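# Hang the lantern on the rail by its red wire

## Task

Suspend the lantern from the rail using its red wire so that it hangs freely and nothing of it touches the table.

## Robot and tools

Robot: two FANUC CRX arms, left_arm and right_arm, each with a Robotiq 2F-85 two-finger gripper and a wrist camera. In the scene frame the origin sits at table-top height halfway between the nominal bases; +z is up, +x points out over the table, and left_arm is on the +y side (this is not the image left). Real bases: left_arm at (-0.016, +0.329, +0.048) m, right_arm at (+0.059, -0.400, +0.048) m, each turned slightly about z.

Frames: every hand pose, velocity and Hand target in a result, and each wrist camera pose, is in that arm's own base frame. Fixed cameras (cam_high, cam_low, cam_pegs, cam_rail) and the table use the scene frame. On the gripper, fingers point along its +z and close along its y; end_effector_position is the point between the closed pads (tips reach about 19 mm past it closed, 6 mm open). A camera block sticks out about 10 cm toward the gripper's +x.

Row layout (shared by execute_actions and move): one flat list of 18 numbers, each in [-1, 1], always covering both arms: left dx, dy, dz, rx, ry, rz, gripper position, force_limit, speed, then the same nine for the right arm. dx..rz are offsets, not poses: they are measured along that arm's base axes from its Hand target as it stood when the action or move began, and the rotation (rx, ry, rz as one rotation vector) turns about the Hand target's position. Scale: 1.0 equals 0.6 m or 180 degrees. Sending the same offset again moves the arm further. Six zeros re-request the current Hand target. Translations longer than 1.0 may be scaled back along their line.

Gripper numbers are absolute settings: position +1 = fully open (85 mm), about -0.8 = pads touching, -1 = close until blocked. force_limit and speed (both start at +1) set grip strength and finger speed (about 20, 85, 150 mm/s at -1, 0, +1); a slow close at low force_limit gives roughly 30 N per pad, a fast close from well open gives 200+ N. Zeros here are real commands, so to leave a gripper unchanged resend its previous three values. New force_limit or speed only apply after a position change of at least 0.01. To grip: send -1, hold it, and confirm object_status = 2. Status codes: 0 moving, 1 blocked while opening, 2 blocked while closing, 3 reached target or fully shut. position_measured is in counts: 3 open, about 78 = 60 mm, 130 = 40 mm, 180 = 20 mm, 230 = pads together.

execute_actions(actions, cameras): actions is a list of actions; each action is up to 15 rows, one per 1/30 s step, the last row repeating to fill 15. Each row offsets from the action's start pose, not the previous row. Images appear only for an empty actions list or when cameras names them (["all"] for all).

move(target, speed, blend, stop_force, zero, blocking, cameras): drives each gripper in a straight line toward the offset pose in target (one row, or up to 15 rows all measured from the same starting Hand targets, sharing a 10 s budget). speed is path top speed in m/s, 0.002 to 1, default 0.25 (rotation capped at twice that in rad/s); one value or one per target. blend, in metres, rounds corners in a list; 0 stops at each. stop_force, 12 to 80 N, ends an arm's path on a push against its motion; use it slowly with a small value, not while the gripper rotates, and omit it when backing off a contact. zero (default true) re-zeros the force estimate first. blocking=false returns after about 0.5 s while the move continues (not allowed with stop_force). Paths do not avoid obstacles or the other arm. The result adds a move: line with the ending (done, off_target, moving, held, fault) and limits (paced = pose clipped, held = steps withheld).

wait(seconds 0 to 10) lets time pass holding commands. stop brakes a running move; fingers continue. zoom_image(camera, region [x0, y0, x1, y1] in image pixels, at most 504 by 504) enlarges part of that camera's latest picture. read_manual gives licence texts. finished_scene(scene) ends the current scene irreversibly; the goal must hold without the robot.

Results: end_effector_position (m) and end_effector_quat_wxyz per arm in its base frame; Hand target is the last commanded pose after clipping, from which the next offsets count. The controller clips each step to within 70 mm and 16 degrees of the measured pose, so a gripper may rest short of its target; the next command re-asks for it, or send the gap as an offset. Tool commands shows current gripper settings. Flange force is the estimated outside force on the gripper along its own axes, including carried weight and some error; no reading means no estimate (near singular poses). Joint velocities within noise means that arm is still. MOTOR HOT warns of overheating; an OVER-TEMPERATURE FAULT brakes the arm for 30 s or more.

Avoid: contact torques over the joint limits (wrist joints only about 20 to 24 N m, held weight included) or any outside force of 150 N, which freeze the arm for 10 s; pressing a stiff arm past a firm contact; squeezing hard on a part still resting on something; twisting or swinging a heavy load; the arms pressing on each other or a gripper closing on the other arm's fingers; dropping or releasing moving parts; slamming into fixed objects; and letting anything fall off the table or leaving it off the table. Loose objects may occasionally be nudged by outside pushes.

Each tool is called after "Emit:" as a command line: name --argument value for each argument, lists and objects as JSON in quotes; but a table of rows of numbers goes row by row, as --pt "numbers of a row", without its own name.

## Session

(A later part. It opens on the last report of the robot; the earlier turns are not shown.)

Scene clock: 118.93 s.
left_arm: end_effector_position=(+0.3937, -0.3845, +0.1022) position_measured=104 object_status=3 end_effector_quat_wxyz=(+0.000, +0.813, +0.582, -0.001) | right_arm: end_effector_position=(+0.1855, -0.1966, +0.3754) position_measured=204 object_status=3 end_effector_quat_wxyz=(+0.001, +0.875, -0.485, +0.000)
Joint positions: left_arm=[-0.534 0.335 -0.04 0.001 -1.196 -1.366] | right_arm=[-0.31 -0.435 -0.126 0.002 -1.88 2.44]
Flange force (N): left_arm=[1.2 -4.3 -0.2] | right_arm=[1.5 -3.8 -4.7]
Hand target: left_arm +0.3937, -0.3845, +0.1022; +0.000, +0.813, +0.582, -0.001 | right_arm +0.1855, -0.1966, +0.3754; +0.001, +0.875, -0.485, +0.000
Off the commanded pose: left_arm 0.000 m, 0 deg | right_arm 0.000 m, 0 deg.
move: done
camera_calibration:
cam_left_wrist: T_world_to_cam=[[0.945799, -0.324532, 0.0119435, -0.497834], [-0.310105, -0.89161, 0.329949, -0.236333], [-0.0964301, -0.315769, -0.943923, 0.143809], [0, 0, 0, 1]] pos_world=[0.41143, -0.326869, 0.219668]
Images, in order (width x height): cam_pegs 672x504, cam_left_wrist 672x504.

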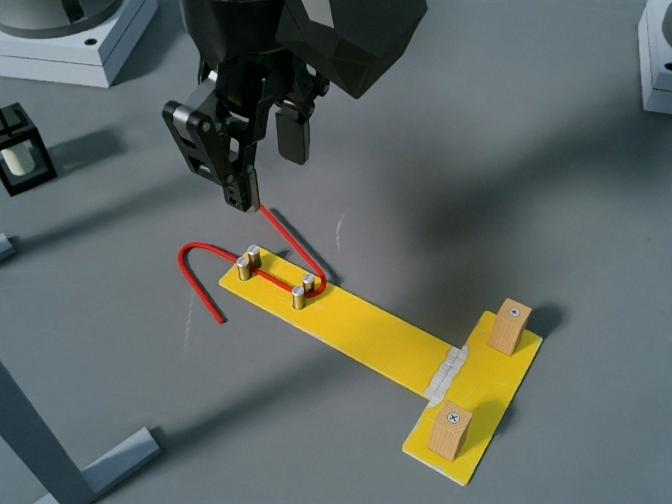

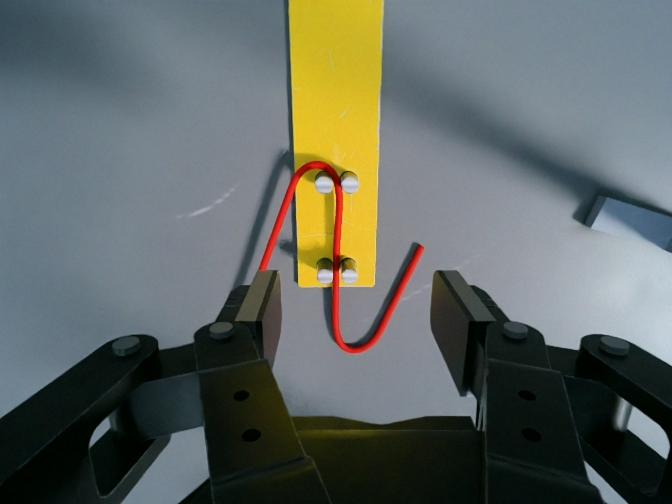

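Emit:
move --target '[-0.0112,-0.0108,-0.16,0,0,0,-0.4,0,-1,0,0,0,0,0,0,-0.6,-0.5,-1]' --speed 0.1

Emit:
move --target '[0,0,-0.07,0,0,0,-0.4,0,-1,0,0,0,0,0,0,-0.6,-0.5,-1]' --speed 0.012 --stop_force 12 --cameras '["cam_left_wrist","cam_pegs"]'

Scene clock: 121.13 s.
left_arm: end_effector_position=(+0.3870, -0.3910, +0.0062) position_measured=179 object_status=0 end_effector_quat_wxyz=(+0.000, +0.813, +0.582, -0.001) | right_arm: end_effector_position=(+0.1855, -0.1966, +0.3754) position_measured=204 object_status=3 end_effector_quat_wxyz=(+0.001, +0.875, -0.485, +0.000)
Joint positions: left_arm=[-0.551 0.443 -0.14 0.002 -0.988 -1.349] | right_arm=[-0.31 -0.435 -0.126 0.002 -1.88 2.44]
Flange force (N): left_arm=[0.7 -3.5 -1.4] | right_arm=[0.9 -4.1 -4.7]
Hand target: left_arm +0.3870, -0.3910, +0.0062; +0.000, +0.813, +0.582, -0.001 | right_arm +0.1855, -0.1966, +0.3754; +0.001, +0.875, -0.485, +0.000
Off the commanded pose: left_arm 0.000 m, 0 deg | right_arm 0.000 m, 0 deg.
move: done

Scene clock: 124.07 s.
left_arm: end_effector_position=(+0.3871, -0.3910, -0.0217) position_measured=179 object_status=3 end_effector_quat_wxyz=(+0.000, +0.813, +0.582, -0.001) | right_arm: end_effector_position=(+0.1855, -0.1966, +0.3754) position_measured=204 object_status=3 end_effector_quat_wxyz=(+0.001, +0.875, -0.485, +0.000)
Joint positions: left_arm=[-0.551 0.483 -0.16 0.002 -0.929 -1.35] | right_arm=[-0.31 -0.435 -0.126 0.002 -1.88 2.44]
Flange force (N): left_arm=[7.9 -5.9 -25.8] | right_arm=[0.2 -4.2 -4.7]
Hand target: left_arm +0.3871, -0.3910, -0.0217; +0.000, +0.813, +0.582, -0.001 (not the last commanded pose) | right_arm +0.1855, -0.1966, +0.3754; +0.001, +0.875, -0.485, +0.000
Off the commanded pose: left_arm 0.014 m, 0 deg | right_arm 0.000 m, 0 deg.
move: contact (left_arm)
camera_calibration:
cam_left_wrist: T_world_to_cam=[[0.945815, -0.324481, 0.0120936, -0.492128], [-0.310089, -0.891564, 0.330088, -0.203296], [-0.0963249, -0.315952, -0.943873, 0.0239566], [0, 0, 0, 1]] pos_world=[0.40473, -0.333368, 0.0956691]
Images, in order (width x height): cam_pegs 672x504, cam_left_wrist 672x504.

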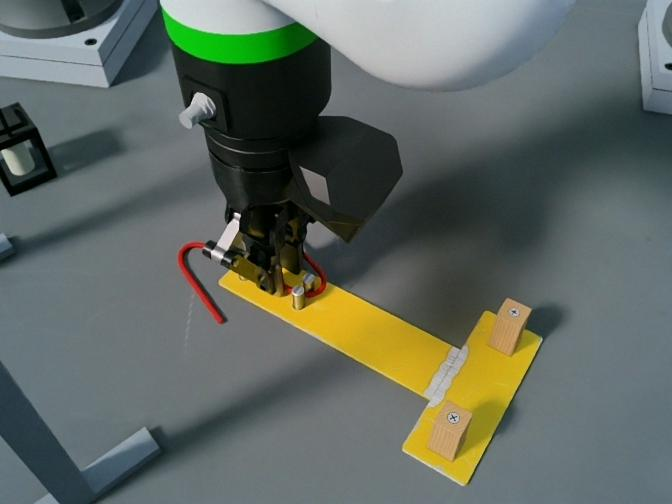

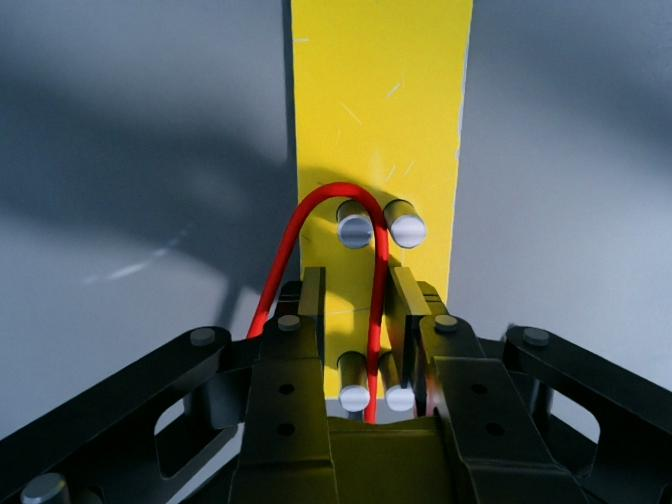

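Emit:
move --pt "0.0055 -0.002 0.0045 0 0 0 -0.4 0 -1 0 0 0 0 0 0 -0.6 -0.5 -1" --pt "0.0055 -0.002 0.0045 0 0 0 -1 0 -1 0 0 0 0 0 0 -0.6 -0.5 -1" --pt "0.0055 -0.002 0.012 0 0 0 -1 0 -1 0 0 0 0 0 0 -0.6 -0.5 -1" --speed 0.03

Emit:
move --pt "0 0 0.35 0 0 0 -1 0 -1 0 0 0 0 0 0 -0.6 -0.5 -1" --speed 0.1 --cameras '["cam_left_wrist","cam_pegs","cam_rail"]'

Scene clock: 127.17 s.
left_arm: end_effector_position=(+0.3904, -0.3922, -0.0146) position_measured=226 object_status=2 end_effector_quat_wxyz=(+0.000, +0.813, +0.582, -0.001) | right_arm: end_effector_position=(+0.1855, -0.1966, +0.3754) position_measured=204 object_status=3 end_effector_quat_wxyz=(+0.001, +0.875, -0.485, +0.000)
Joint positions: left_arm=[-0.55 0.479 -0.145 0.002 -0.948 -1.351] | right_arm=[-0.31 -0.435 -0.126 0.002 -1.88 2.44]
Flange force (N): left_arm=[0.2 -3.6 0.3] | right_arm=[0.2 -4.1 -4.2]
Hand target: left_arm +0.3904, -0.3922, -0.0145; +0.000, +0.813, +0.582, -0.001 | right_arm +0.1855, -0.1966, +0.3754; +0.001, +0.875, -0.485, +0.000
Off the commanded pose: left_arm 0.000 m, 0 deg | right_arm 0.000 m, 0 deg.
move: done

Scene clock: 129.63 s.
left_arm: end_effector_position=(+0.3904, -0.3922, +0.1955) position_measured=226 object_status=2 end_effector_quat_wxyz=(+0.000, +0.813, +0.582, -0.001) | right_arm: end_effector_position=(+0.1855, -0.1966, +0.3754) position_measured=204 object_status=3 end_effector_quat_wxyz=(+0.001, +0.875, -0.485, +0.000)
Joint positions: left_arm=[-0.55 0.281 0.115 0.001 -1.405 -1.35] | right_arm=[-0.31 -0.435 -0.126 0.002 -1.88 2.44]
Flange force (N): left_arm=[1.8 -5.3 2.8] | right_arm=[-0.1 -4.6 -4.1]
Hand target: left_arm +0.3904, -0.3922, +0.1955; +0.000, +0.813, +0.582, -0.001 | right_arm +0.1855, -0.1966, +0.3754; +0.001, +0.875, -0.485, +0.000
Off the commanded pose: left_arm 0.000 m, 0 deg | right_arm 0.000 m, 0 deg.
move: done
camera_calibration:
cam_left_wrist: T_world_to_cam=[[0.945824, -0.324452, 0.0121833, -0.498382], [-0.310094, -0.891573, 0.330059, -0.274999], [-0.0962258, -0.315955, -0.943882, 0.228876], [0, 0, 0, 1]] pos_world=[0.40813, -0.334568, 0.31287]
Images, in order (width x height): cam_pegs 672x504, cam_rail 672x504, cam_left_wrist 672x504.

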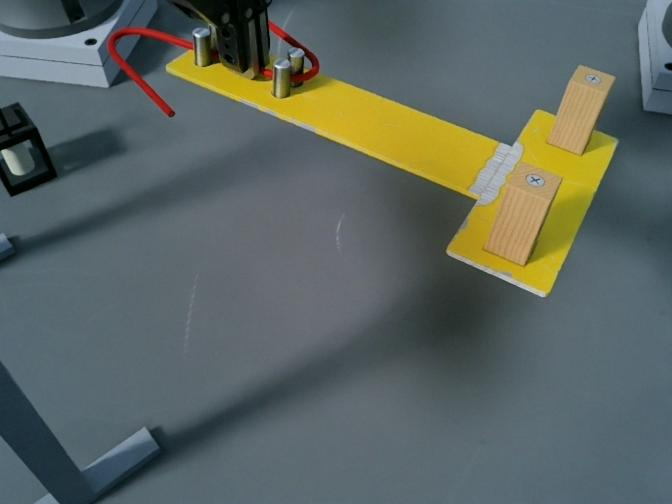

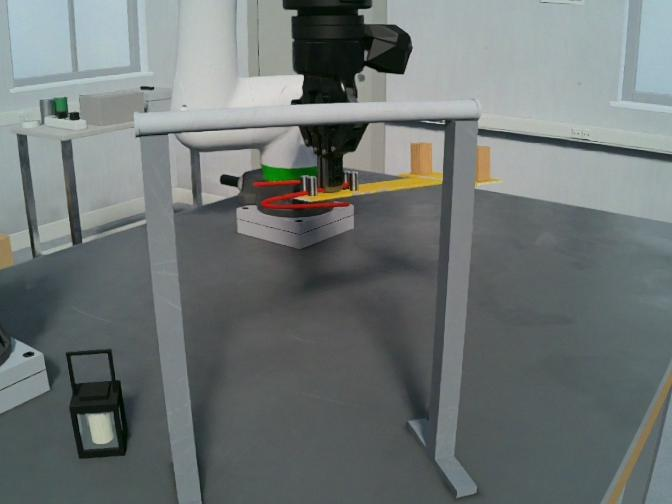

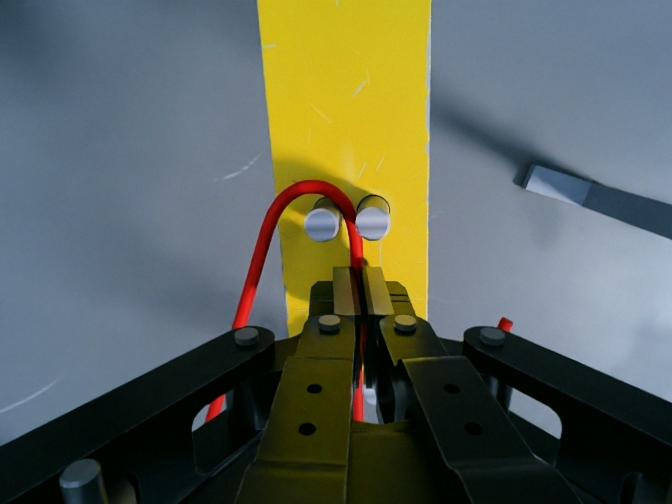

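Emit:
move --pt "0 0 -0.33 0 0 0 -1 0 -1 0 0 0 0 0 0 -0.6 -0.5 -1" --pt "0 0 -0.357 0 0 0 -1 0 -1 0 0 0 0 0 0 -0.6 -0.5 -1" --pt "0 0 -0.357 0 0 0 -0.5 0 -1 0 0 0 0 0 0 -0.6 -0.5 -1" --speed '[0.1,0.02,0.02]'

Emit:
move --pt "0 0 0.2 0 0 0 0.2 0 0 0 0 0 0 0 0 -0.6 -0.5 -1" --pt "0.1793 0.263 0.2 0 0 0 0.2 0 0 0 0 0 0 0 0 -0.6 -0.5 -1" --speed 0.15 --cameras '["cam_left_wrist","cam_pegs"]'

Scene clock: 134.50 s.
left_arm: end_effector_position=(+0.3904, -0.3922, -0.0187) position_measured=192 object_status=0 end_effector_quat_wxyz=(+0.000, +0.813, +0.582, -0.001) | right_arm: end_effector_position=(+0.1855, -0.1966, +0.3754) position_measured=204 object_status=3 end_effector_quat_wxyz=(+0.001, +0.875, -0.485, +0.000)
Joint positions: left_arm=[-0.55 0.485 -0.148 0.002 -0.939 -1.351] | right_arm=[-0.31 -0.435 -0.126 0.002 -1.88 2.44]
Flange force (N): left_arm=[0.6 -3.9 -1.9] | right_arm=[0.3 -4.0 -4.6]
Hand target: left_arm +0.3904, -0.3922, -0.0187; +0.000, +0.813, +0.582, -0.001 | right_arm +0.1855, -0.1966, +0.3754; +0.001, +0.875, -0.485, +0.000
Off the commanded pose: left_arm 0.000 m, 0 deg | right_arm 0.000 m, 0 deg.
move: done

Scene clock: 137.20 s.
left_arm: end_effector_position=(+0.4979, -0.2343, +0.1012) position_measured=104 object_status=3 end_effector_quat_wxyz=(+0.000, +0.813, +0.582, -0.001) | right_arm: end_effector_position=(+0.1855, -0.1966, +0.3754) position_measured=204 object_status=3 end_effector_quat_wxyz=(+0.001, +0.875, -0.485, +0.000)
Joint positions: left_arm=[-0.201 0.336 -0.041 0.001 -1.194 -1.699] | right_arm=[-0.31 -0.435 -0.126 0.002 -1.88 2.44]
Flange force (N): left_arm=[-0.1 -4.6 -0.5] | right_arm=[0.4 -4.1 -4.6]
Hand target: left_arm +0.4979, -0.2344, +0.1013; +0.000, +0.813, +0.582, -0.001 | right_arm +0.1855, -0.1966, +0.3754; +0.001, +0.875, -0.485, +0.000
Off the commanded pose: left_arm 0.000 m, 0 deg | right_arm 0.000 m, 0 deg.
move: done
camera_calibration:
cam_left_wrist: T_world_to_cam=[[0.945716, -0.324773, 0.0119918, -0.54767], [-0.310391, -0.89167, 0.329518, -0.0695981], [-0.0963257, -0.315352, -0.944073, 0.200267], [0, 0, 0, 1]] pos_world=[0.515629, -0.176772, 0.218568]
Images, in order (width x height): cam_pegs 672x504, cam_left_wrist 672x504.

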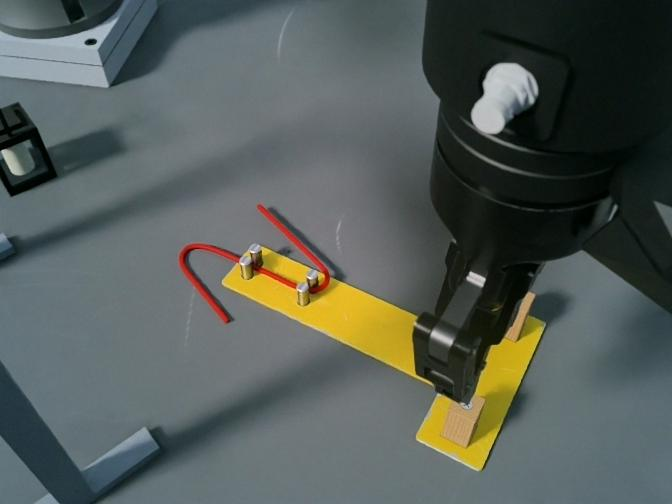

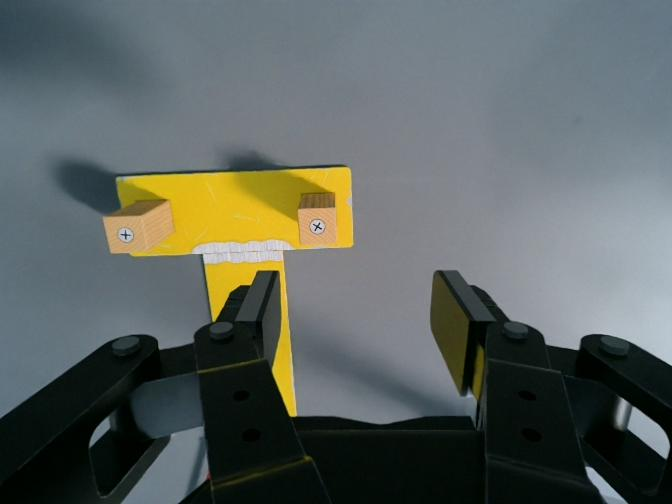

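Emit:
move --pt "-0.015 0.005 -0.1 -0.131 0.045 0 0.2 0 0 0 0 0 0 0 0 -0.6 -0.5 -1" --pt "-0.015 0.005 -0.19 -0.131 0.045 0 0.2 0 0 0 0 0 0 0 0 -0.6 -0.5 -1" --pt "-0.015 0.005 -0.19 -0.131 0.045 0 -1 0 -1 0 0 0 0 0 0 -0.6 -0.5 -1" --speed 0.15 --cameras '["cam_left_wrist"]'

Emit:
move --pt "0 0 0 0 0 0 -1 0 -1 0.05 0.7 -0.4 0 0 0 -0.4 -0.5 -1" --pt "0 0 0 0 0 0 -1 0 -1 0.19 0.81 -0.4 0 0 0 -0.4 -0.5 -1" --blend '[0.03,0]' --cameras '["cam_right_wrist","cam_pegs"]'

Scene clock: 141.97 s.
left_arm: end_effector_position=(+0.4890, -0.2314, -0.0127) position_measured=182 object_status=0 end_effector_quat_wxyz=(+0.125, +0.794, +0.568, -0.177) | right_arm: end_effector_position=(+0.1855, -0.1966, +0.3754) position_measured=204 object_status=3 end_effector_quat_wxyz=(+0.001, +0.875, -0.485, +0.000)
Joint positions: left_arm=[0.013 0.494 -0.338 0.507 -0.96 -2.254] | right_arm=[-0.31 -0.435 -0.126 0.002 -1.88 2.44]
Flange force (N): left_arm=[-4.0 -3.4 -12.2] | right_arm=[0.2 -4.1 -4.7]
Hand target: left_arm +0.4889, -0.2314, -0.0127; +0.125, +0.794, +0.568, -0.177 | right_arm +0.1855, -0.1966, +0.3754; +0.001, +0.875, -0.485, +0.000
Off the commanded pose: left_arm 0.000 m, 0 deg | right_arm 0.000 m, 0 deg.
move: done
camera_calibration:
cam_left_wrist: T_world_to_cam=[[0.947494, -0.31959, 0.0108354, -0.536604], [-0.236254, -0.676789, 0.697238, -0.0141411], [-0.215497, -0.663189, -0.716758, 0.0734992], [0, 0, 0, 1]] pos_world=[0.520927, -0.13232, 0.0683552]
Images, in order (width x height): cam_left_wrist 672x504.

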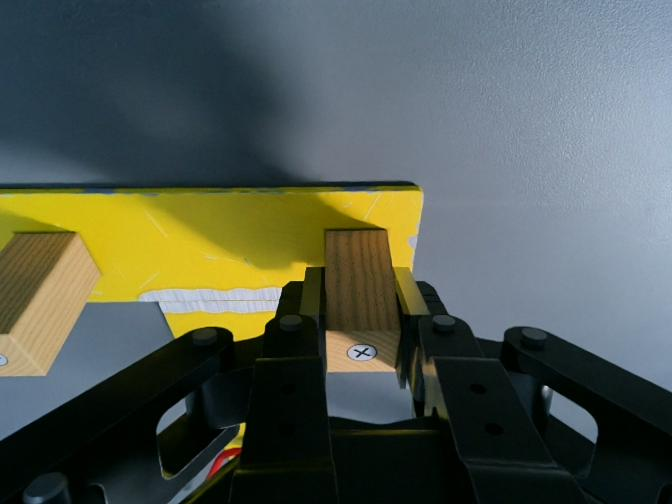

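Scene clock: 145.40 s.
left_arm: end_effector_position=(+0.4889, -0.2314, -0.0127) position_measured=182 object_status=2 end_effector_quat_wxyz=(+0.125, +0.794, +0.568, -0.177) | right_arm: end_effector_position=(+0.2994, +0.2894, +0.1354) position_measured=179 object_status=3 end_effector_quat_wxyz=(+0.001, +0.875, -0.485, +0.000)
Joint positions: left_arm=[0.013 0.494 -0.338 0.507 -0.96 -2.254] | right_arm=[1.086 -0.019 -0.369 0 -1.223 1.043]
Flange force (N): left_arm=[-3.9 -3.6 -12.0] | right_arm=[-3.3 -4.8 -1.4]
Hand target: left_arm +0.4889, -0.2314, -0.0127; +0.125, +0.794, +0.568, -0.177 | right_arm +0.2995, +0.2894, +0.1354; +0.001, +0.875, -0.485, +0.000
Off the commanded pose: left_arm 0.000 m, 0 deg | right_arm 0.000 m, 0 deg.
move: done; blend cut to 0 m at target 1
camera_calibration:
cam_right_wrist: T_world_to_cam=[[-0.847857, -0.528897, 0.037498, 0.410329], [-0.490379, 0.809076, 0.323919, -0.11469], [-0.201659, 0.256249, -0.945341, 0.243525], [0, 0, 0, 1]] pos_world=[0.340768, 0.247411, 0.251978]
Images, in order (width x height): cam_pegs 672x504, cam_right_wrist 672x504.

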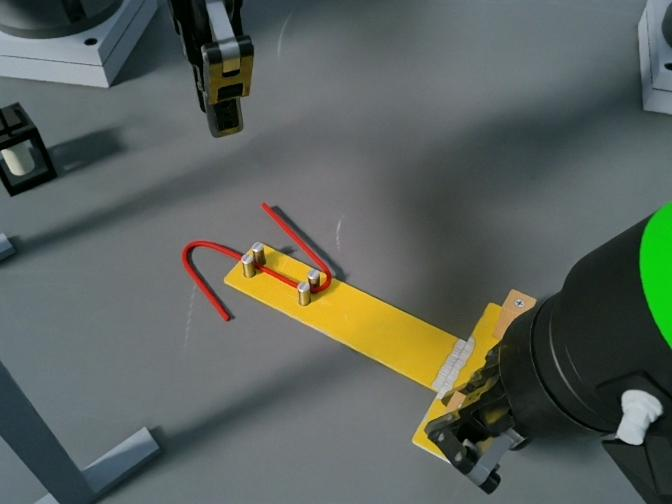

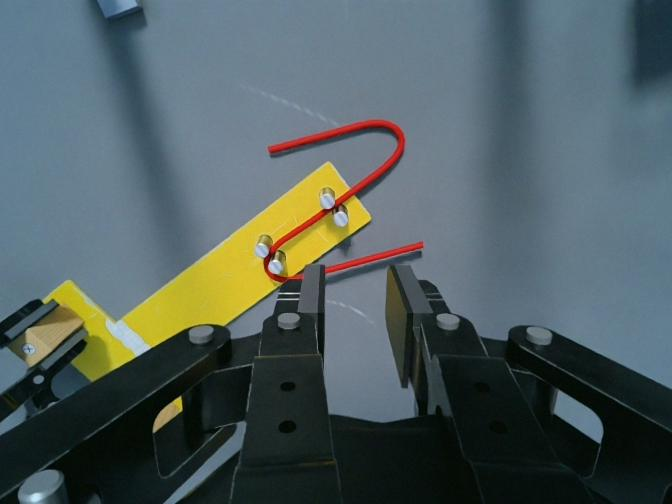

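Emit:
move --pt "0 0 0 0 0 0 -1 0 -1 0.0184 0.0493 -0.16 0 0 -0.303 -0.4 -0.5 -1" --speed 0.2 --cameras '["cam_right_wrist"]'

Scene clock: 148.80 s.
left_arm: end_effector_position=(+0.4889, -0.2314, -0.0127) position_measured=182 object_status=2 end_effector_quat_wxyz=(+0.125, +0.794, +0.568, -0.177) | right_arm: end_effector_position=(+0.3105, +0.3190, +0.0394) position_measured=179 object_status=3 end_effector_quat_wxyz=(-0.001, -0.555, +0.832, +0.000)
Joint positions: left_arm=[0.013 0.494 -0.338 0.507 -0.96 -2.254] | right_arm=[1.094 0.166 -0.419 -0.002 -0.987 0.084]
Flange force (N): left_arm=[-3.8 -3.5 -12.5] | right_arm=[-7.7 -0.2 1.2]
Hand target: left_arm +0.4889, -0.2314, -0.0127; +0.125, +0.794, +0.568, -0.177 | right_arm +0.3105, +0.3190, +0.0394; -0.001, -0.555, +0.832, +0.000
Off the commanded pose: left_arm 0.000 m, 0 deg | right_arm 0.000 m, 0 deg.
move: done
camera_calibration:
cam_right_wrist: T_world_to_cam=[[-0.922686, 0.383724, 0.0375004, 0.171035], [0.374487, 0.868822, 0.323896, -0.389733], [0.0917055, 0.312898, -0.945349, 0.0382491], [0, 0, 0, 1]] pos_world=[0.300254, 0.261011, 0.155978]
Images, in order (width x height): cam_right_wrist 672x504.

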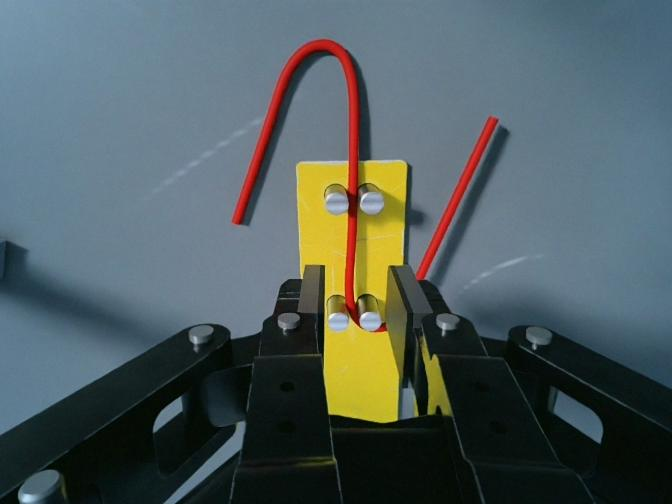

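Emit:
move --pt "0 0 0 0 0 0 -1 0 -1 0 0 -0.1 0 0 0 -0.4 -0.5 -1" --pt "0 0 0 0 0 0 -1 0 -1 0 0 -0.1 0 0 0 -1 0.2 -1" --pt "0 0 0 0 0 0 -1 0 -1 0 0 0 0 0 0 -1 0.2 -1" --speed '[0.06,0.06,0.03]' --cameras '["cam_right_wrist","cam_pegs"]'

Scene clock: 154.07 s.
left_arm: end_effector_position=(+0.4889, -0.2314, -0.0127) position_measured=182 object_status=2 end_effector_quat_wxyz=(+0.125, +0.794, +0.568, -0.177) | right_arm: end_effector_position=(+0.3105, +0.3190, +0.0394) position_measured=227 object_status=2 end_effector_quat_wxyz=(-0.001, -0.555, +0.832, +0.000)
Joint positions: left_arm=[0.013 0.494 -0.338 0.507 -0.96 -2.254] | right_arm=[1.094 0.166 -0.419 -0.002 -0.987 0.084]
Flange force (N): left_arm=[-3.7 -0.8 -7.7] | right_arm=[-7.0 -0.2 1.3]
Hand target: left_arm +0.4889, -0.2314, -0.0127; +0.125, +0.794, +0.568, -0.177 | right_arm +0.3105, +0.3190, +0.0394; -0.001, -0.555, +0.832, +0.000
Off the commanded pose: left_arm 0.000 m, 0 deg | right_arm 0.000 m, 0 deg.
move: done
camera_calibration:
cam_right_wrist: T_world_to_cam=[[-0.922686, 0.383724, 0.0375004, 0.171073], [0.374487, 0.868822, 0.323896, -0.389646], [0.0917055, 0.312898, -0.945349, 0.0382804], [0, 0, 0, 1]] pos_world=[0.300254, 0.260911, 0.155978]
Images, in order (width x height): cam_pegs 672x504, cam_right_wrist 672x504.

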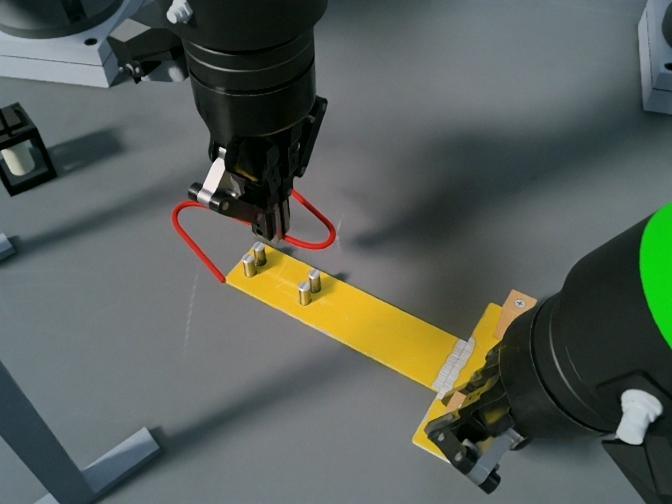

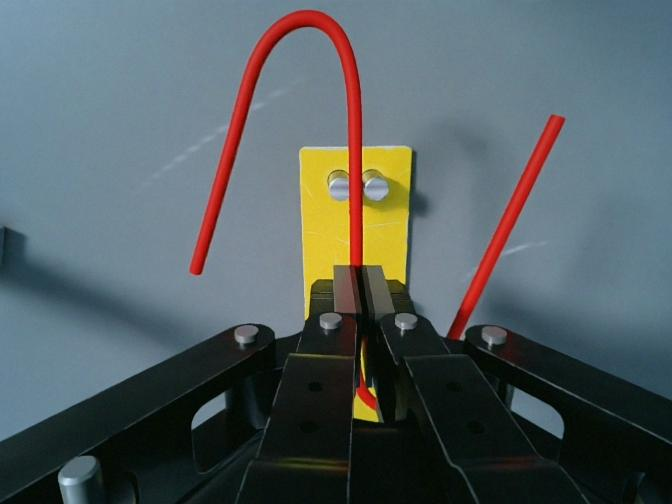

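Emit:
move --pt "0 0 0 0 0 0 0.2 0 0 -0.106 -0.21 0 0 0 0 -1 0.2 -1" --pt "0 0 0.15 0.131 -0.045 0 0.2 0 0 -0.106 -0.21 -0.09 0 0 0 -1 0.2 -1" --pt "0 0 0.15 0.131 -0.045 0 0.2 0 0 -0.106 -0.21 -0.1062 0 0 0 -1 0.2 -1" --speed '[0.15,0.12,0.02]'

Emit:
move --pt "0 0 0 0 0 0 0.2 0 0 0 0 0 0 0 0 -0.5 0.2 -1" --pt "0 0 0 0 0 0 0.2 0 0 0 0 0.25 0 0 0 -0.5 0.2 -1" --pt "0 0 0.1 0 0 0 0.2 0 0 0 -0.72 0.55 0 0 0 -0.5 0.2 -1" --speed '[0.1,0.1,0.25]' --cameras '["cam_pegs","cam_rail","cam_high"]'

Scene clock: 158.73 s.
left_arm: end_effector_position=(+0.4889, -0.2314, +0.0773) position_measured=104 object_status=3 end_effector_quat_wxyz=(+0.000, +0.813, +0.582, -0.001) | right_arm: end_effector_position=(+0.2469, +0.1930, -0.0243) position_measured=227 object_status=2 end_effector_quat_wxyz=(-0.001, -0.555, +0.832, +0.000)
Joint positions: left_arm=[-0.199 0.338 -0.1 0.001 -1.134 -1.701] | right_arm=[1.09 -0.038 -0.832 -0.002 -0.779 0.089]
Flange force (N): left_arm=[-0.3 -4.0 -0.4] | right_arm=[-6.3 1.2 0.0]
Hand target: left_arm +0.4889, -0.2314, +0.0773; +0.000, +0.813, +0.582, -0.001 | right_arm +0.2469, +0.1930, -0.0243; -0.001, -0.555, +0.832, +0.000
Off the commanded pose: left_arm 0.000 m, 0 deg | right_arm 0.000 m, 0 deg.
move: done

Scene clock: 163.87 s.
left_arm: end_effector_position=(+0.4889, -0.2314, +0.1373) position_measured=104 object_status=3 end_effector_quat_wxyz=(+0.000, +0.813, +0.582, -0.001) | right_arm: end_effector_position=(+0.2469, -0.2390, +0.3057) position_measured=192 object_status=3 end_effector_quat_wxyz=(-0.001, -0.555, +0.832, +0.000)
Joint positions: left_arm=[-0.199 0.285 -0.02 0.001 -1.267 -1.701] | right_arm=[-0.38 -0.271 -0.183 0.001 -1.661 1.557]
Flange force (N): left_arm=[-0.2 -4.1 0.2] | right_arm=[-0.8 -6.1 -4.3]
Hand target: left_arm +0.4889, -0.2314, +0.1373; +0.000, +0.813, +0.582, -0.001 | right_arm +0.2469, -0.2390, +0.3057; -0.001, -0.555, +0.832, +0.000
Off the commanded pose: left_arm 0.000 m, 0 deg | right_arm 0.000 m, 0 deg.
move: done
Images, in order (width x height): cam_high 672x504, cam_pegs 672x504, cam_rail 672x504.

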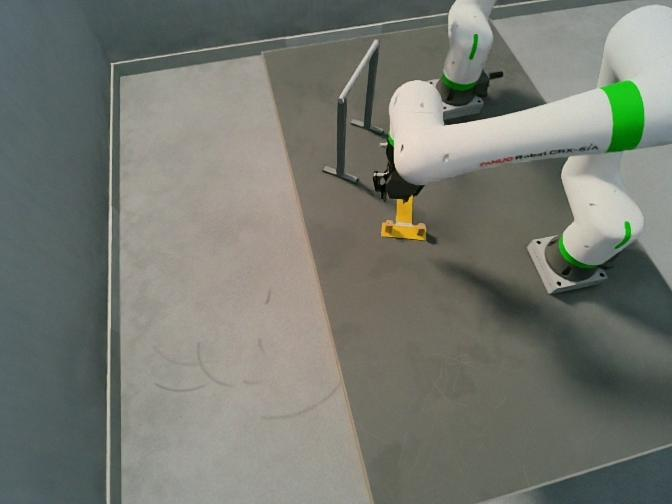

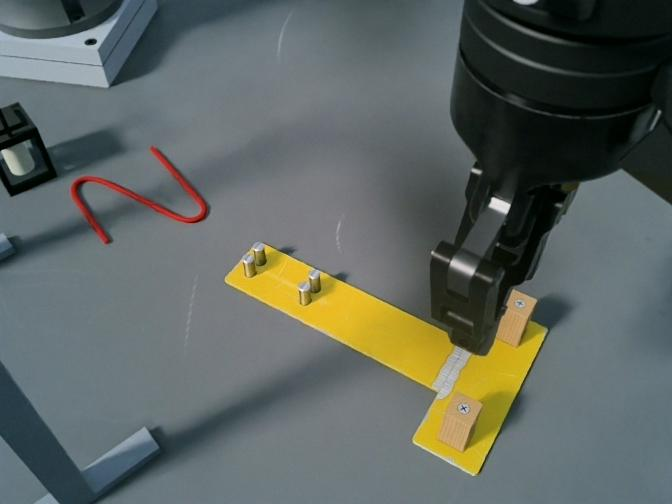

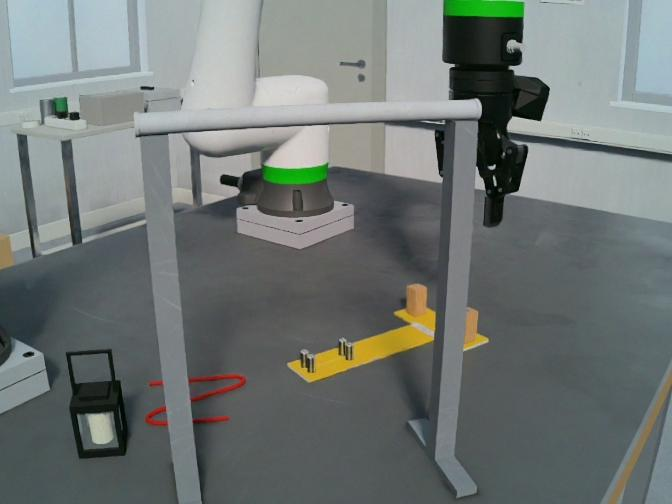

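Emit:
move --target '[-0.258,-0.489,-0.06,0,0,0,-0.2,0,-1,0,0,0,0,0,0,-0.5,0.2,-1]' --cameras '["cam_left_wrist"]'

Scene clock: 165.93 s.
left_arm: end_effector_position=(+0.3341, -0.5248, +0.1013) position_measured=154 object_status=3 end_effector_quat_wxyz=(+0.000, +0.813, +0.582, -0.001) | right_arm: end_effector_position=(+0.2469, -0.2390, +0.3057) position_measured=192 object_status=3 end_effector_quat_wxyz=(-0.001, -0.555, +0.832, +0.000)
Joint positions: left_arm=[-0.793 0.506 0.198 0.002 -1.263 -1.108] | right_arm=[-0.38 -0.271 -0.183 0.001 -1.661 1.557]
Flange force (N): left_arm=[3.5 -5.2 0.0] | right_arm=[-1.4 -5.4 -4.0]
Hand target: left_arm +0.3341, -0.5248, +0.1013; +0.000, +0.813, +0.582, -0.001 | right_arm +0.2469, -0.2390, +0.3057; -0.001, -0.555, +0.832, +0.000
Off the commanded pose: left_arm 0.000 m, 0 deg | right_arm 0.000 m, 0 deg.
move: done
camera_calibration:
cam_left_wrist: T_world_to_cam=[[0.945815, -0.324481, 0.0120936, -0.486998], [-0.310089, -0.891564, 0.330088, -0.379592], [-0.0963249, -0.315952, -0.943873, 0.0926829], [0, 0, 0, 1]] pos_world=[0.35183, -0.467168, 0.218669]
Images, in order (width x height): cam_left_wrist 672x504.

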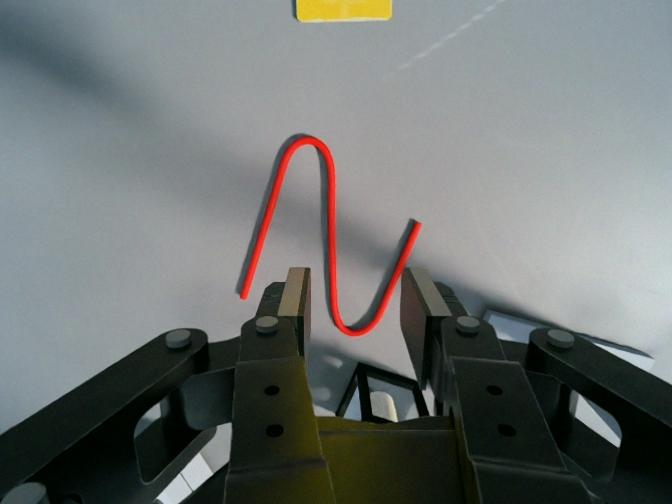

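Emit:
move --pt "-0.017 -0.0287 -0.1 0 0 0 -0.4 0 -1 0 0 0 0 0 0 -0.5 0.2 -1" --pt "-0.017 -0.0287 -0.2065 0 0 0 -0.4 0 -1 0 0 0 0 0 0 -0.5 0.2 -1" --speed '[0.1,0.06]' --cameras '["cam_left_wrist"]'

Scene clock: 168.43 s.
left_arm: end_effector_position=(+0.3239, -0.5420, -0.0226) position_measured=179 object_status=3 end_effector_quat_wxyz=(+0.000, +0.813, +0.582, -0.001) | right_arm: end_effector_position=(+0.2469, -0.2390, +0.3057) position_measured=192 object_status=3 end_effector_quat_wxyz=(-0.001, -0.555, +0.832, +0.000)
Joint positions: left_arm=[-0.824 0.653 0.113 0.002 -1.031 -1.077] | right_arm=[-0.38 -0.271 -0.183 0.001 -1.661 1.557]
Flange force (N): left_arm=[1.5 -3.1 -1.0] | right_arm=[-1.5 -5.1 -4.0]
Hand target: left_arm +0.3239, -0.5420, -0.0226; +0.000, +0.813, +0.582, -0.001 | right_arm +0.2469, -0.2390, +0.3057; -0.001, -0.555, +0.832, +0.000
Off the commanded pose: left_arm 0.000 m, 0 deg | right_arm 0.000 m, 0 deg.
move: done
camera_calibration:
cam_left_wrist: T_world_to_cam=[[0.945815, -0.324481, 0.0120936, -0.481465], [-0.310089, -0.891564, 0.330088, -0.357281], [-0.0963249, -0.315952, -0.943873, -0.0307114], [0, 0, 0, 1]] pos_world=[0.34163, -0.484468, 0.0947691]
Images, in order (width x height): cam_left_wrist 672x504.

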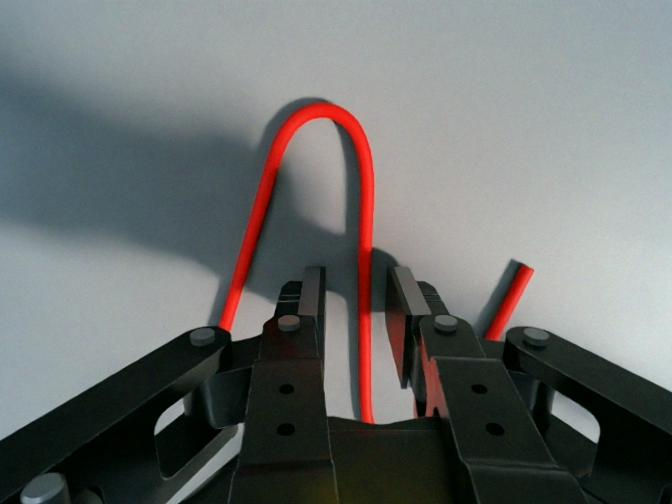

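Emit:
move --pt "0 0 0 0 0 0 -1 0.2 -1 0 0 0 0 0 0 -0.5 0.2 -1" --pt "0 0 0.15 0 0 0 -1 0.2 -1 0 0 0 0 0 0 -0.5 0.2 -1" --pt "-0.03 0.2 0.48 -0.473 0.163 0 -1 0.2 -1 0 0 0 0 0 0 -0.5 0.2 -1" --speed '[0.1,0.1,0.25]' --cameras '["all"]'

Scene clock: 175.00 s.
left_arm: end_effector_position=(+0.3060, -0.4220, +0.2654) position_measured=227 object_status=2 end_effector_quat_wxyz=(+0.410, +0.575, +0.411, -0.577) | right_arm: end_effector_position=(+0.2469, -0.2390, +0.3057) position_measured=192 object_status=3 end_effector_quat_wxyz=(-0.001, -0.555, +0.832, +0.000)
Joint positions: left_arm=[-0.29 0.266 -0.807 1.534 -1.593 -2.641] | right_arm=[-0.38 -0.271 -0.183 0.001 -1.661 1.557]
Flange force (N): left_arm=[-2.7 -3.0 0.6] | right_arm=[-1.7 -5.2 -4.1]
Hand target: left_arm +0.3059, -0.4220, +0.2654; +0.410, +0.575, +0.411, -0.577 | right_arm +0.2469, -0.2390, +0.3057; -0.001, -0.555, +0.832, +0.000
Off the commanded pose: left_arm 0.000 m, 0 deg | right_arm 0.000 m, 0 deg.
move: done
camera_calibration:
cam_left_wrist: T_world_to_cam=[[0.949355, -0.314202, -0.00136944, -0.422205], [0.105192, 0.313723, 0.94367, -0.132041], [-0.296073, -0.896022, 0.330887, -0.244637], [0, 0, 0, 1]] pos_world=[0.342282, -0.310433, 0.204972]
cam_right_wrist: T_world_to_cam=[[-0.922686, 0.383724, 0.0375004, 0.316484], [0.374487, 0.868822, 0.323896, 0.032633], [0.0917055, 0.312898, -0.945349, 0.470425], [0, 0, 0, 1]] pos_world=[0.236654, -0.296989, 0.422278]

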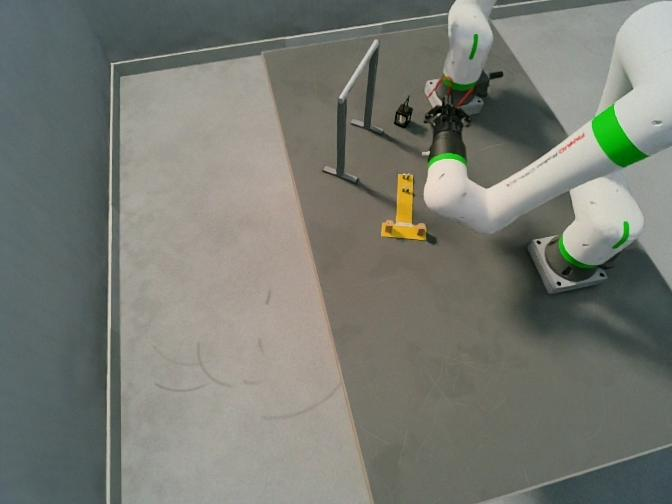

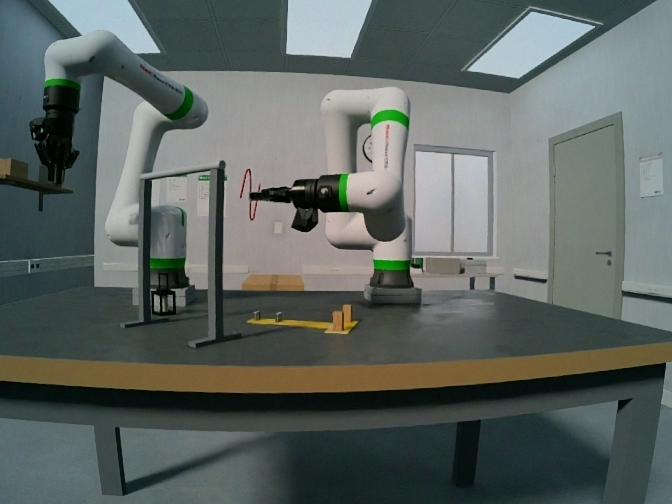

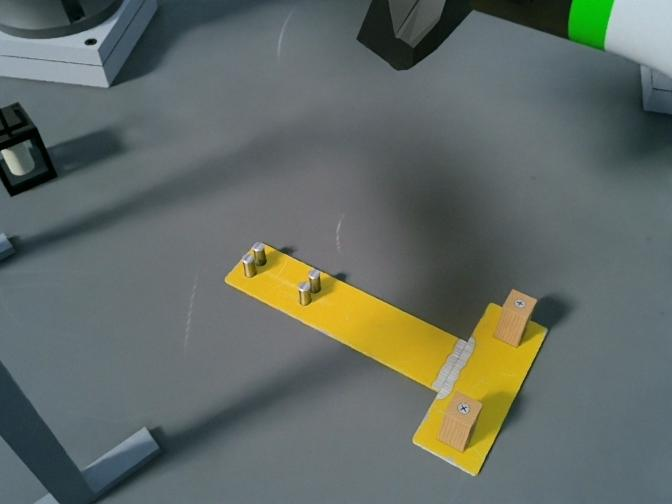

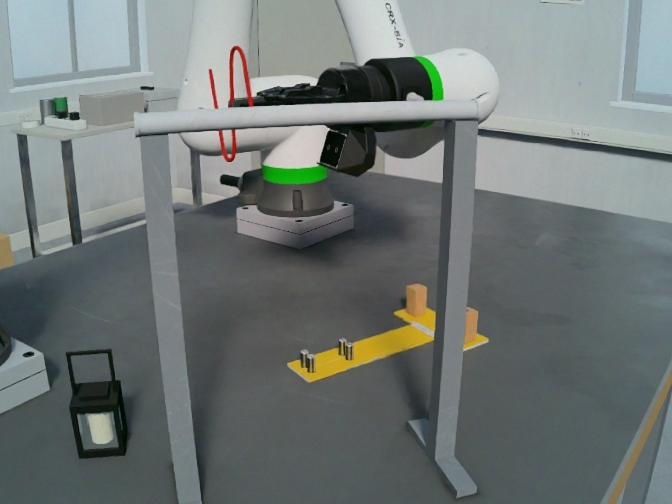

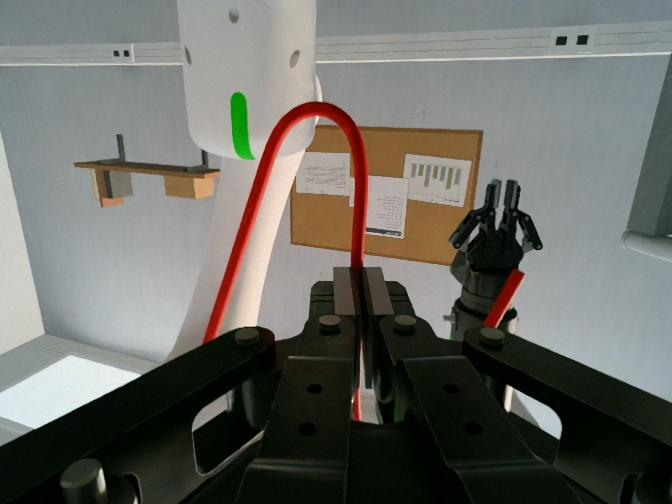

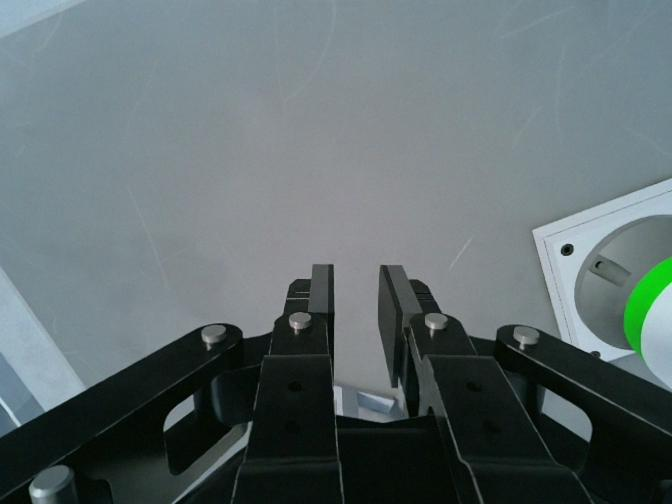

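Emit:
move --pt "0.03 -0.2 -0.3 0.473 -0.163 0 -1 0.2 -1 0 0 0 0 0 0 -0.5 0.2 -1" --pt "0.03 -0.2 -0.46 0.473 -0.163 0 -1 0.2 -1 0 0 0 0 0 0 -0.5 0.2 -1" --pt "0.03 -0.2 -0.479 0.473 -0.163 0 -1 0.2 -1 0 0 0 0 0 0 -0.5 0.2 -1" --pt "0.03 -0.2 -0.479 0.473 -0.163 0 0 0.2 -1 0 0 0 0 0 0 -0.5 0.2 -1" --speed '[0.25,0.1,0.02,0.1]'

Emit:
move --pt "0 0 0.22 0 0 0 0 0.2 -1 0 0 0 0 0 0 -0.5 0.2 -1" --pt "-0.005 -0.1 0.42 0 0 -0.111 0 0.2 -1 0 0 0 0 0 0 -0.5 0.2 -1" --speed 0.15 --cameras '["cam_left_wrist","cam_pegs","cam_rail"]'

Scene clock: 184.77 s.
left_arm: end_effector_position=(+0.3239, -0.5420, -0.0220) position_measured=128 object_status=0 end_effector_quat_wxyz=(+0.000, +0.813, +0.582, -0.001) | right_arm: end_effector_position=(+0.2469, -0.2390, +0.3057) position_measured=192 object_status=3 end_effector_quat_wxyz=(-0.001, -0.555, +0.832, +0.000)
Joint positions: left_arm=[-0.824 0.652 0.113 0.002 -1.032 -1.077] | right_arm=[-0.38 -0.271 -0.183 0.001 -1.661 1.557]
Flange force (N): left_arm=[2.4 -3.4 -1.1] | right_arm=[-2.1 -5.3 -4.3]
Hand target: left_arm +0.3239, -0.5420, -0.0220; +0.000, +0.813, +0.582, -0.001 | right_arm +0.2469, -0.2390, +0.3057; -0.001, -0.555, +0.832, +0.000
Off the commanded pose: left_arm 0.000 m, 0 deg | right_arm 0.000 m, 0 deg.
move: done

Scene clock: 187.53 s.
left_arm: end_effector_position=(+0.3209, -0.6021, +0.2300) position_measured=128 object_status=3 end_effector_quat_wxyz=(+0.000, +0.902, +0.432, -0.001) | right_arm: end_effector_position=(+0.2469, -0.2390, +0.3057) position_measured=192 object_status=3 end_effector_quat_wxyz=(-0.001, -0.555, +0.832, +0.000)
Joint positions: left_arm=[-0.889 0.627 0.686 0.002 -1.63 -1.36] | right_arm=[-0.38 -0.271 -0.183 0.001 -1.661 1.557]
Flange force (N): left_arm=[2.1 -7.0 1.7] | right_arm=[-1.3 -5.0 -3.5]
Hand target: left_arm +0.3209, -0.6020, +0.2300; +0.000, +0.902, +0.432, -0.001 | right_arm +0.2469, -0.2390, +0.3057; -0.001, -0.555, +0.832, +0.000
Off the commanded pose: left_arm 0.000 m, 0 deg | right_arm 0.000 m, 0 deg.
move: done
camera_calibration:
cam_left_wrist: T_world_to_cam=[[0.777977, -0.628177, 0.0120189, -0.630115], [-0.596053, -0.731873, 0.330276, -0.30723], [-0.198675, -0.264111, -0.943808, 0.252514], [0, 0, 0, 1]] pos_world=[0.357258, -0.553986, 0.347369]
Images, in order (width x height): cam_pegs 672x504, cam_rail 672x504, cam_left_wrist 672x504.

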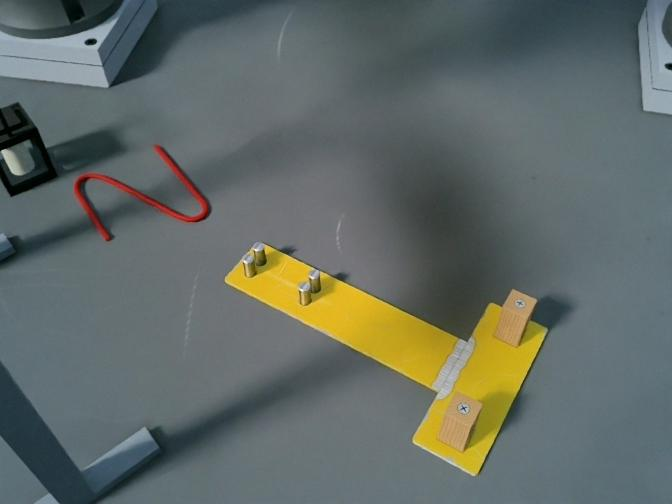

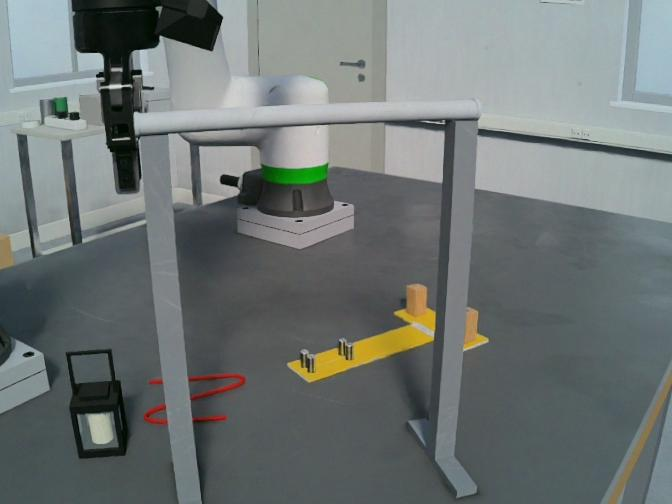

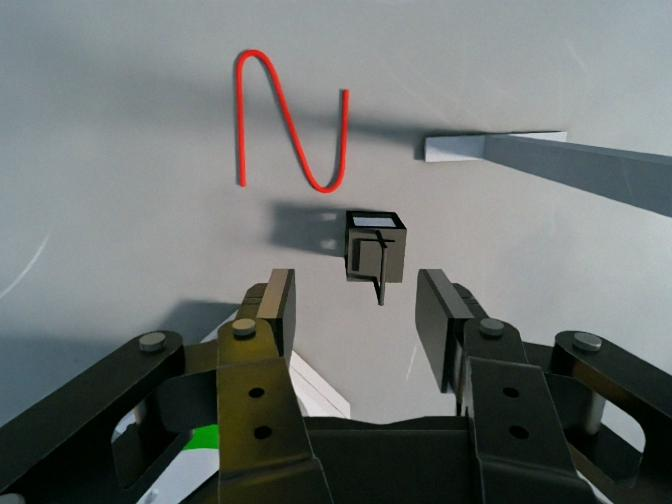

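Emit:
move --pt "-0.02 -0.0965 -0.28 0 0 0 0 0.2 -1 0 0 0 0 0 0 -0.5 0.2 -1" --pt "-0.02 -0.0965 -0.28 0 0 0 -1 -0.4 -1 0 0 0 0 0 0 -0.5 0.2 -1" --pt "-0.02 -0.0965 -0.08 0 0 0 -1 -0.4 -1 0 0 0 0 0 0 -0.5 0.2 -1" --speed '[0.12,0.1,0.08]' --cameras '["cam_left_wrist","cam_rail"]'

Scene clock: 193.97 s.
left_arm: end_effector_position=(+0.3089, -0.6600, +0.1820) position_measured=225 object_status=2 end_effector_quat_wxyz=(+0.000, +0.902, +0.432, -0.001) | right_arm: end_effector_position=(+0.2469, -0.2390, +0.3057) position_measured=192 object_status=3 end_effector_quat_wxyz=(-0.001, -0.555, +0.832, +0.000)
Joint positions: left_arm=[-0.953 0.777 0.816 0.002 -1.611 -1.295] | right_arm=[-0.38 -0.271 -0.183 0.001 -1.661 1.557]
Flange force (N): left_arm=[4.2 -10.1 4.6] | right_arm=[-2.0 -4.4 -4.2]
Hand target: left_arm +0.3089, -0.6599, +0.1820; +0.000, +0.902, +0.432, -0.001 | right_arm +0.2469, -0.2390, +0.3057; -0.001, -0.555, +0.832, +0.000
Off the commanded pose: left_arm 0.000 m, 0 deg | right_arm 0.000 m, 0 deg.
move: done
camera_calibration:
cam_left_wrist: T_world_to_cam=[[0.77803, -0.628111, 0.012072, -0.656568], [-0.596017, -0.731928, 0.33022, -0.340934], [-0.198579, -0.264116, -0.943827, 0.189505], [0, 0, 0, 1]] pos_world=[0.345258, -0.611886, 0.299369]
Images, in order (width x height): cam_rail 672x504, cam_left_wrist 672x504.

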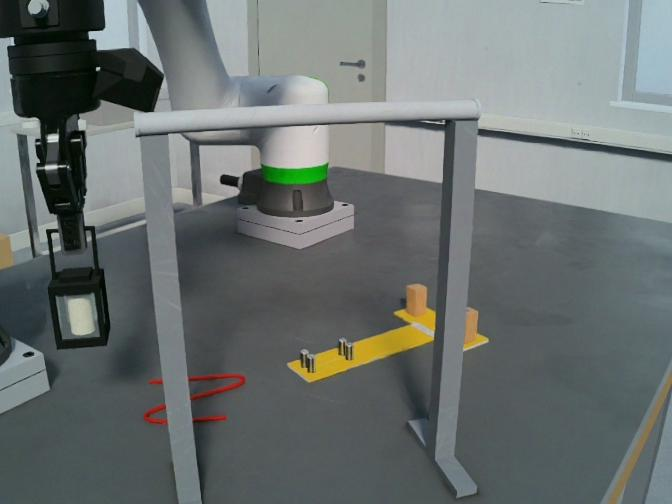

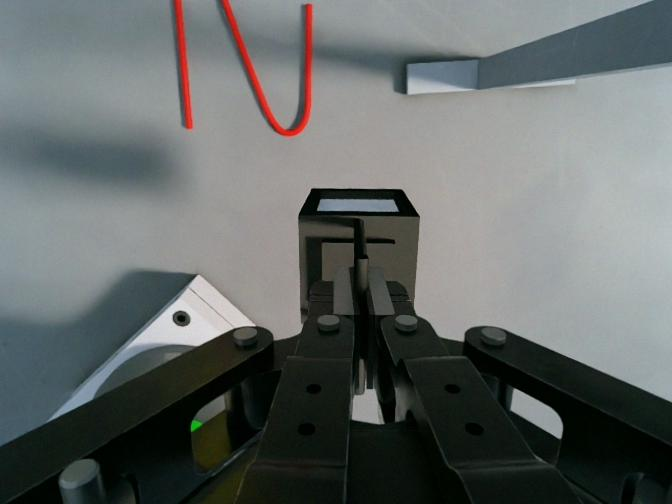

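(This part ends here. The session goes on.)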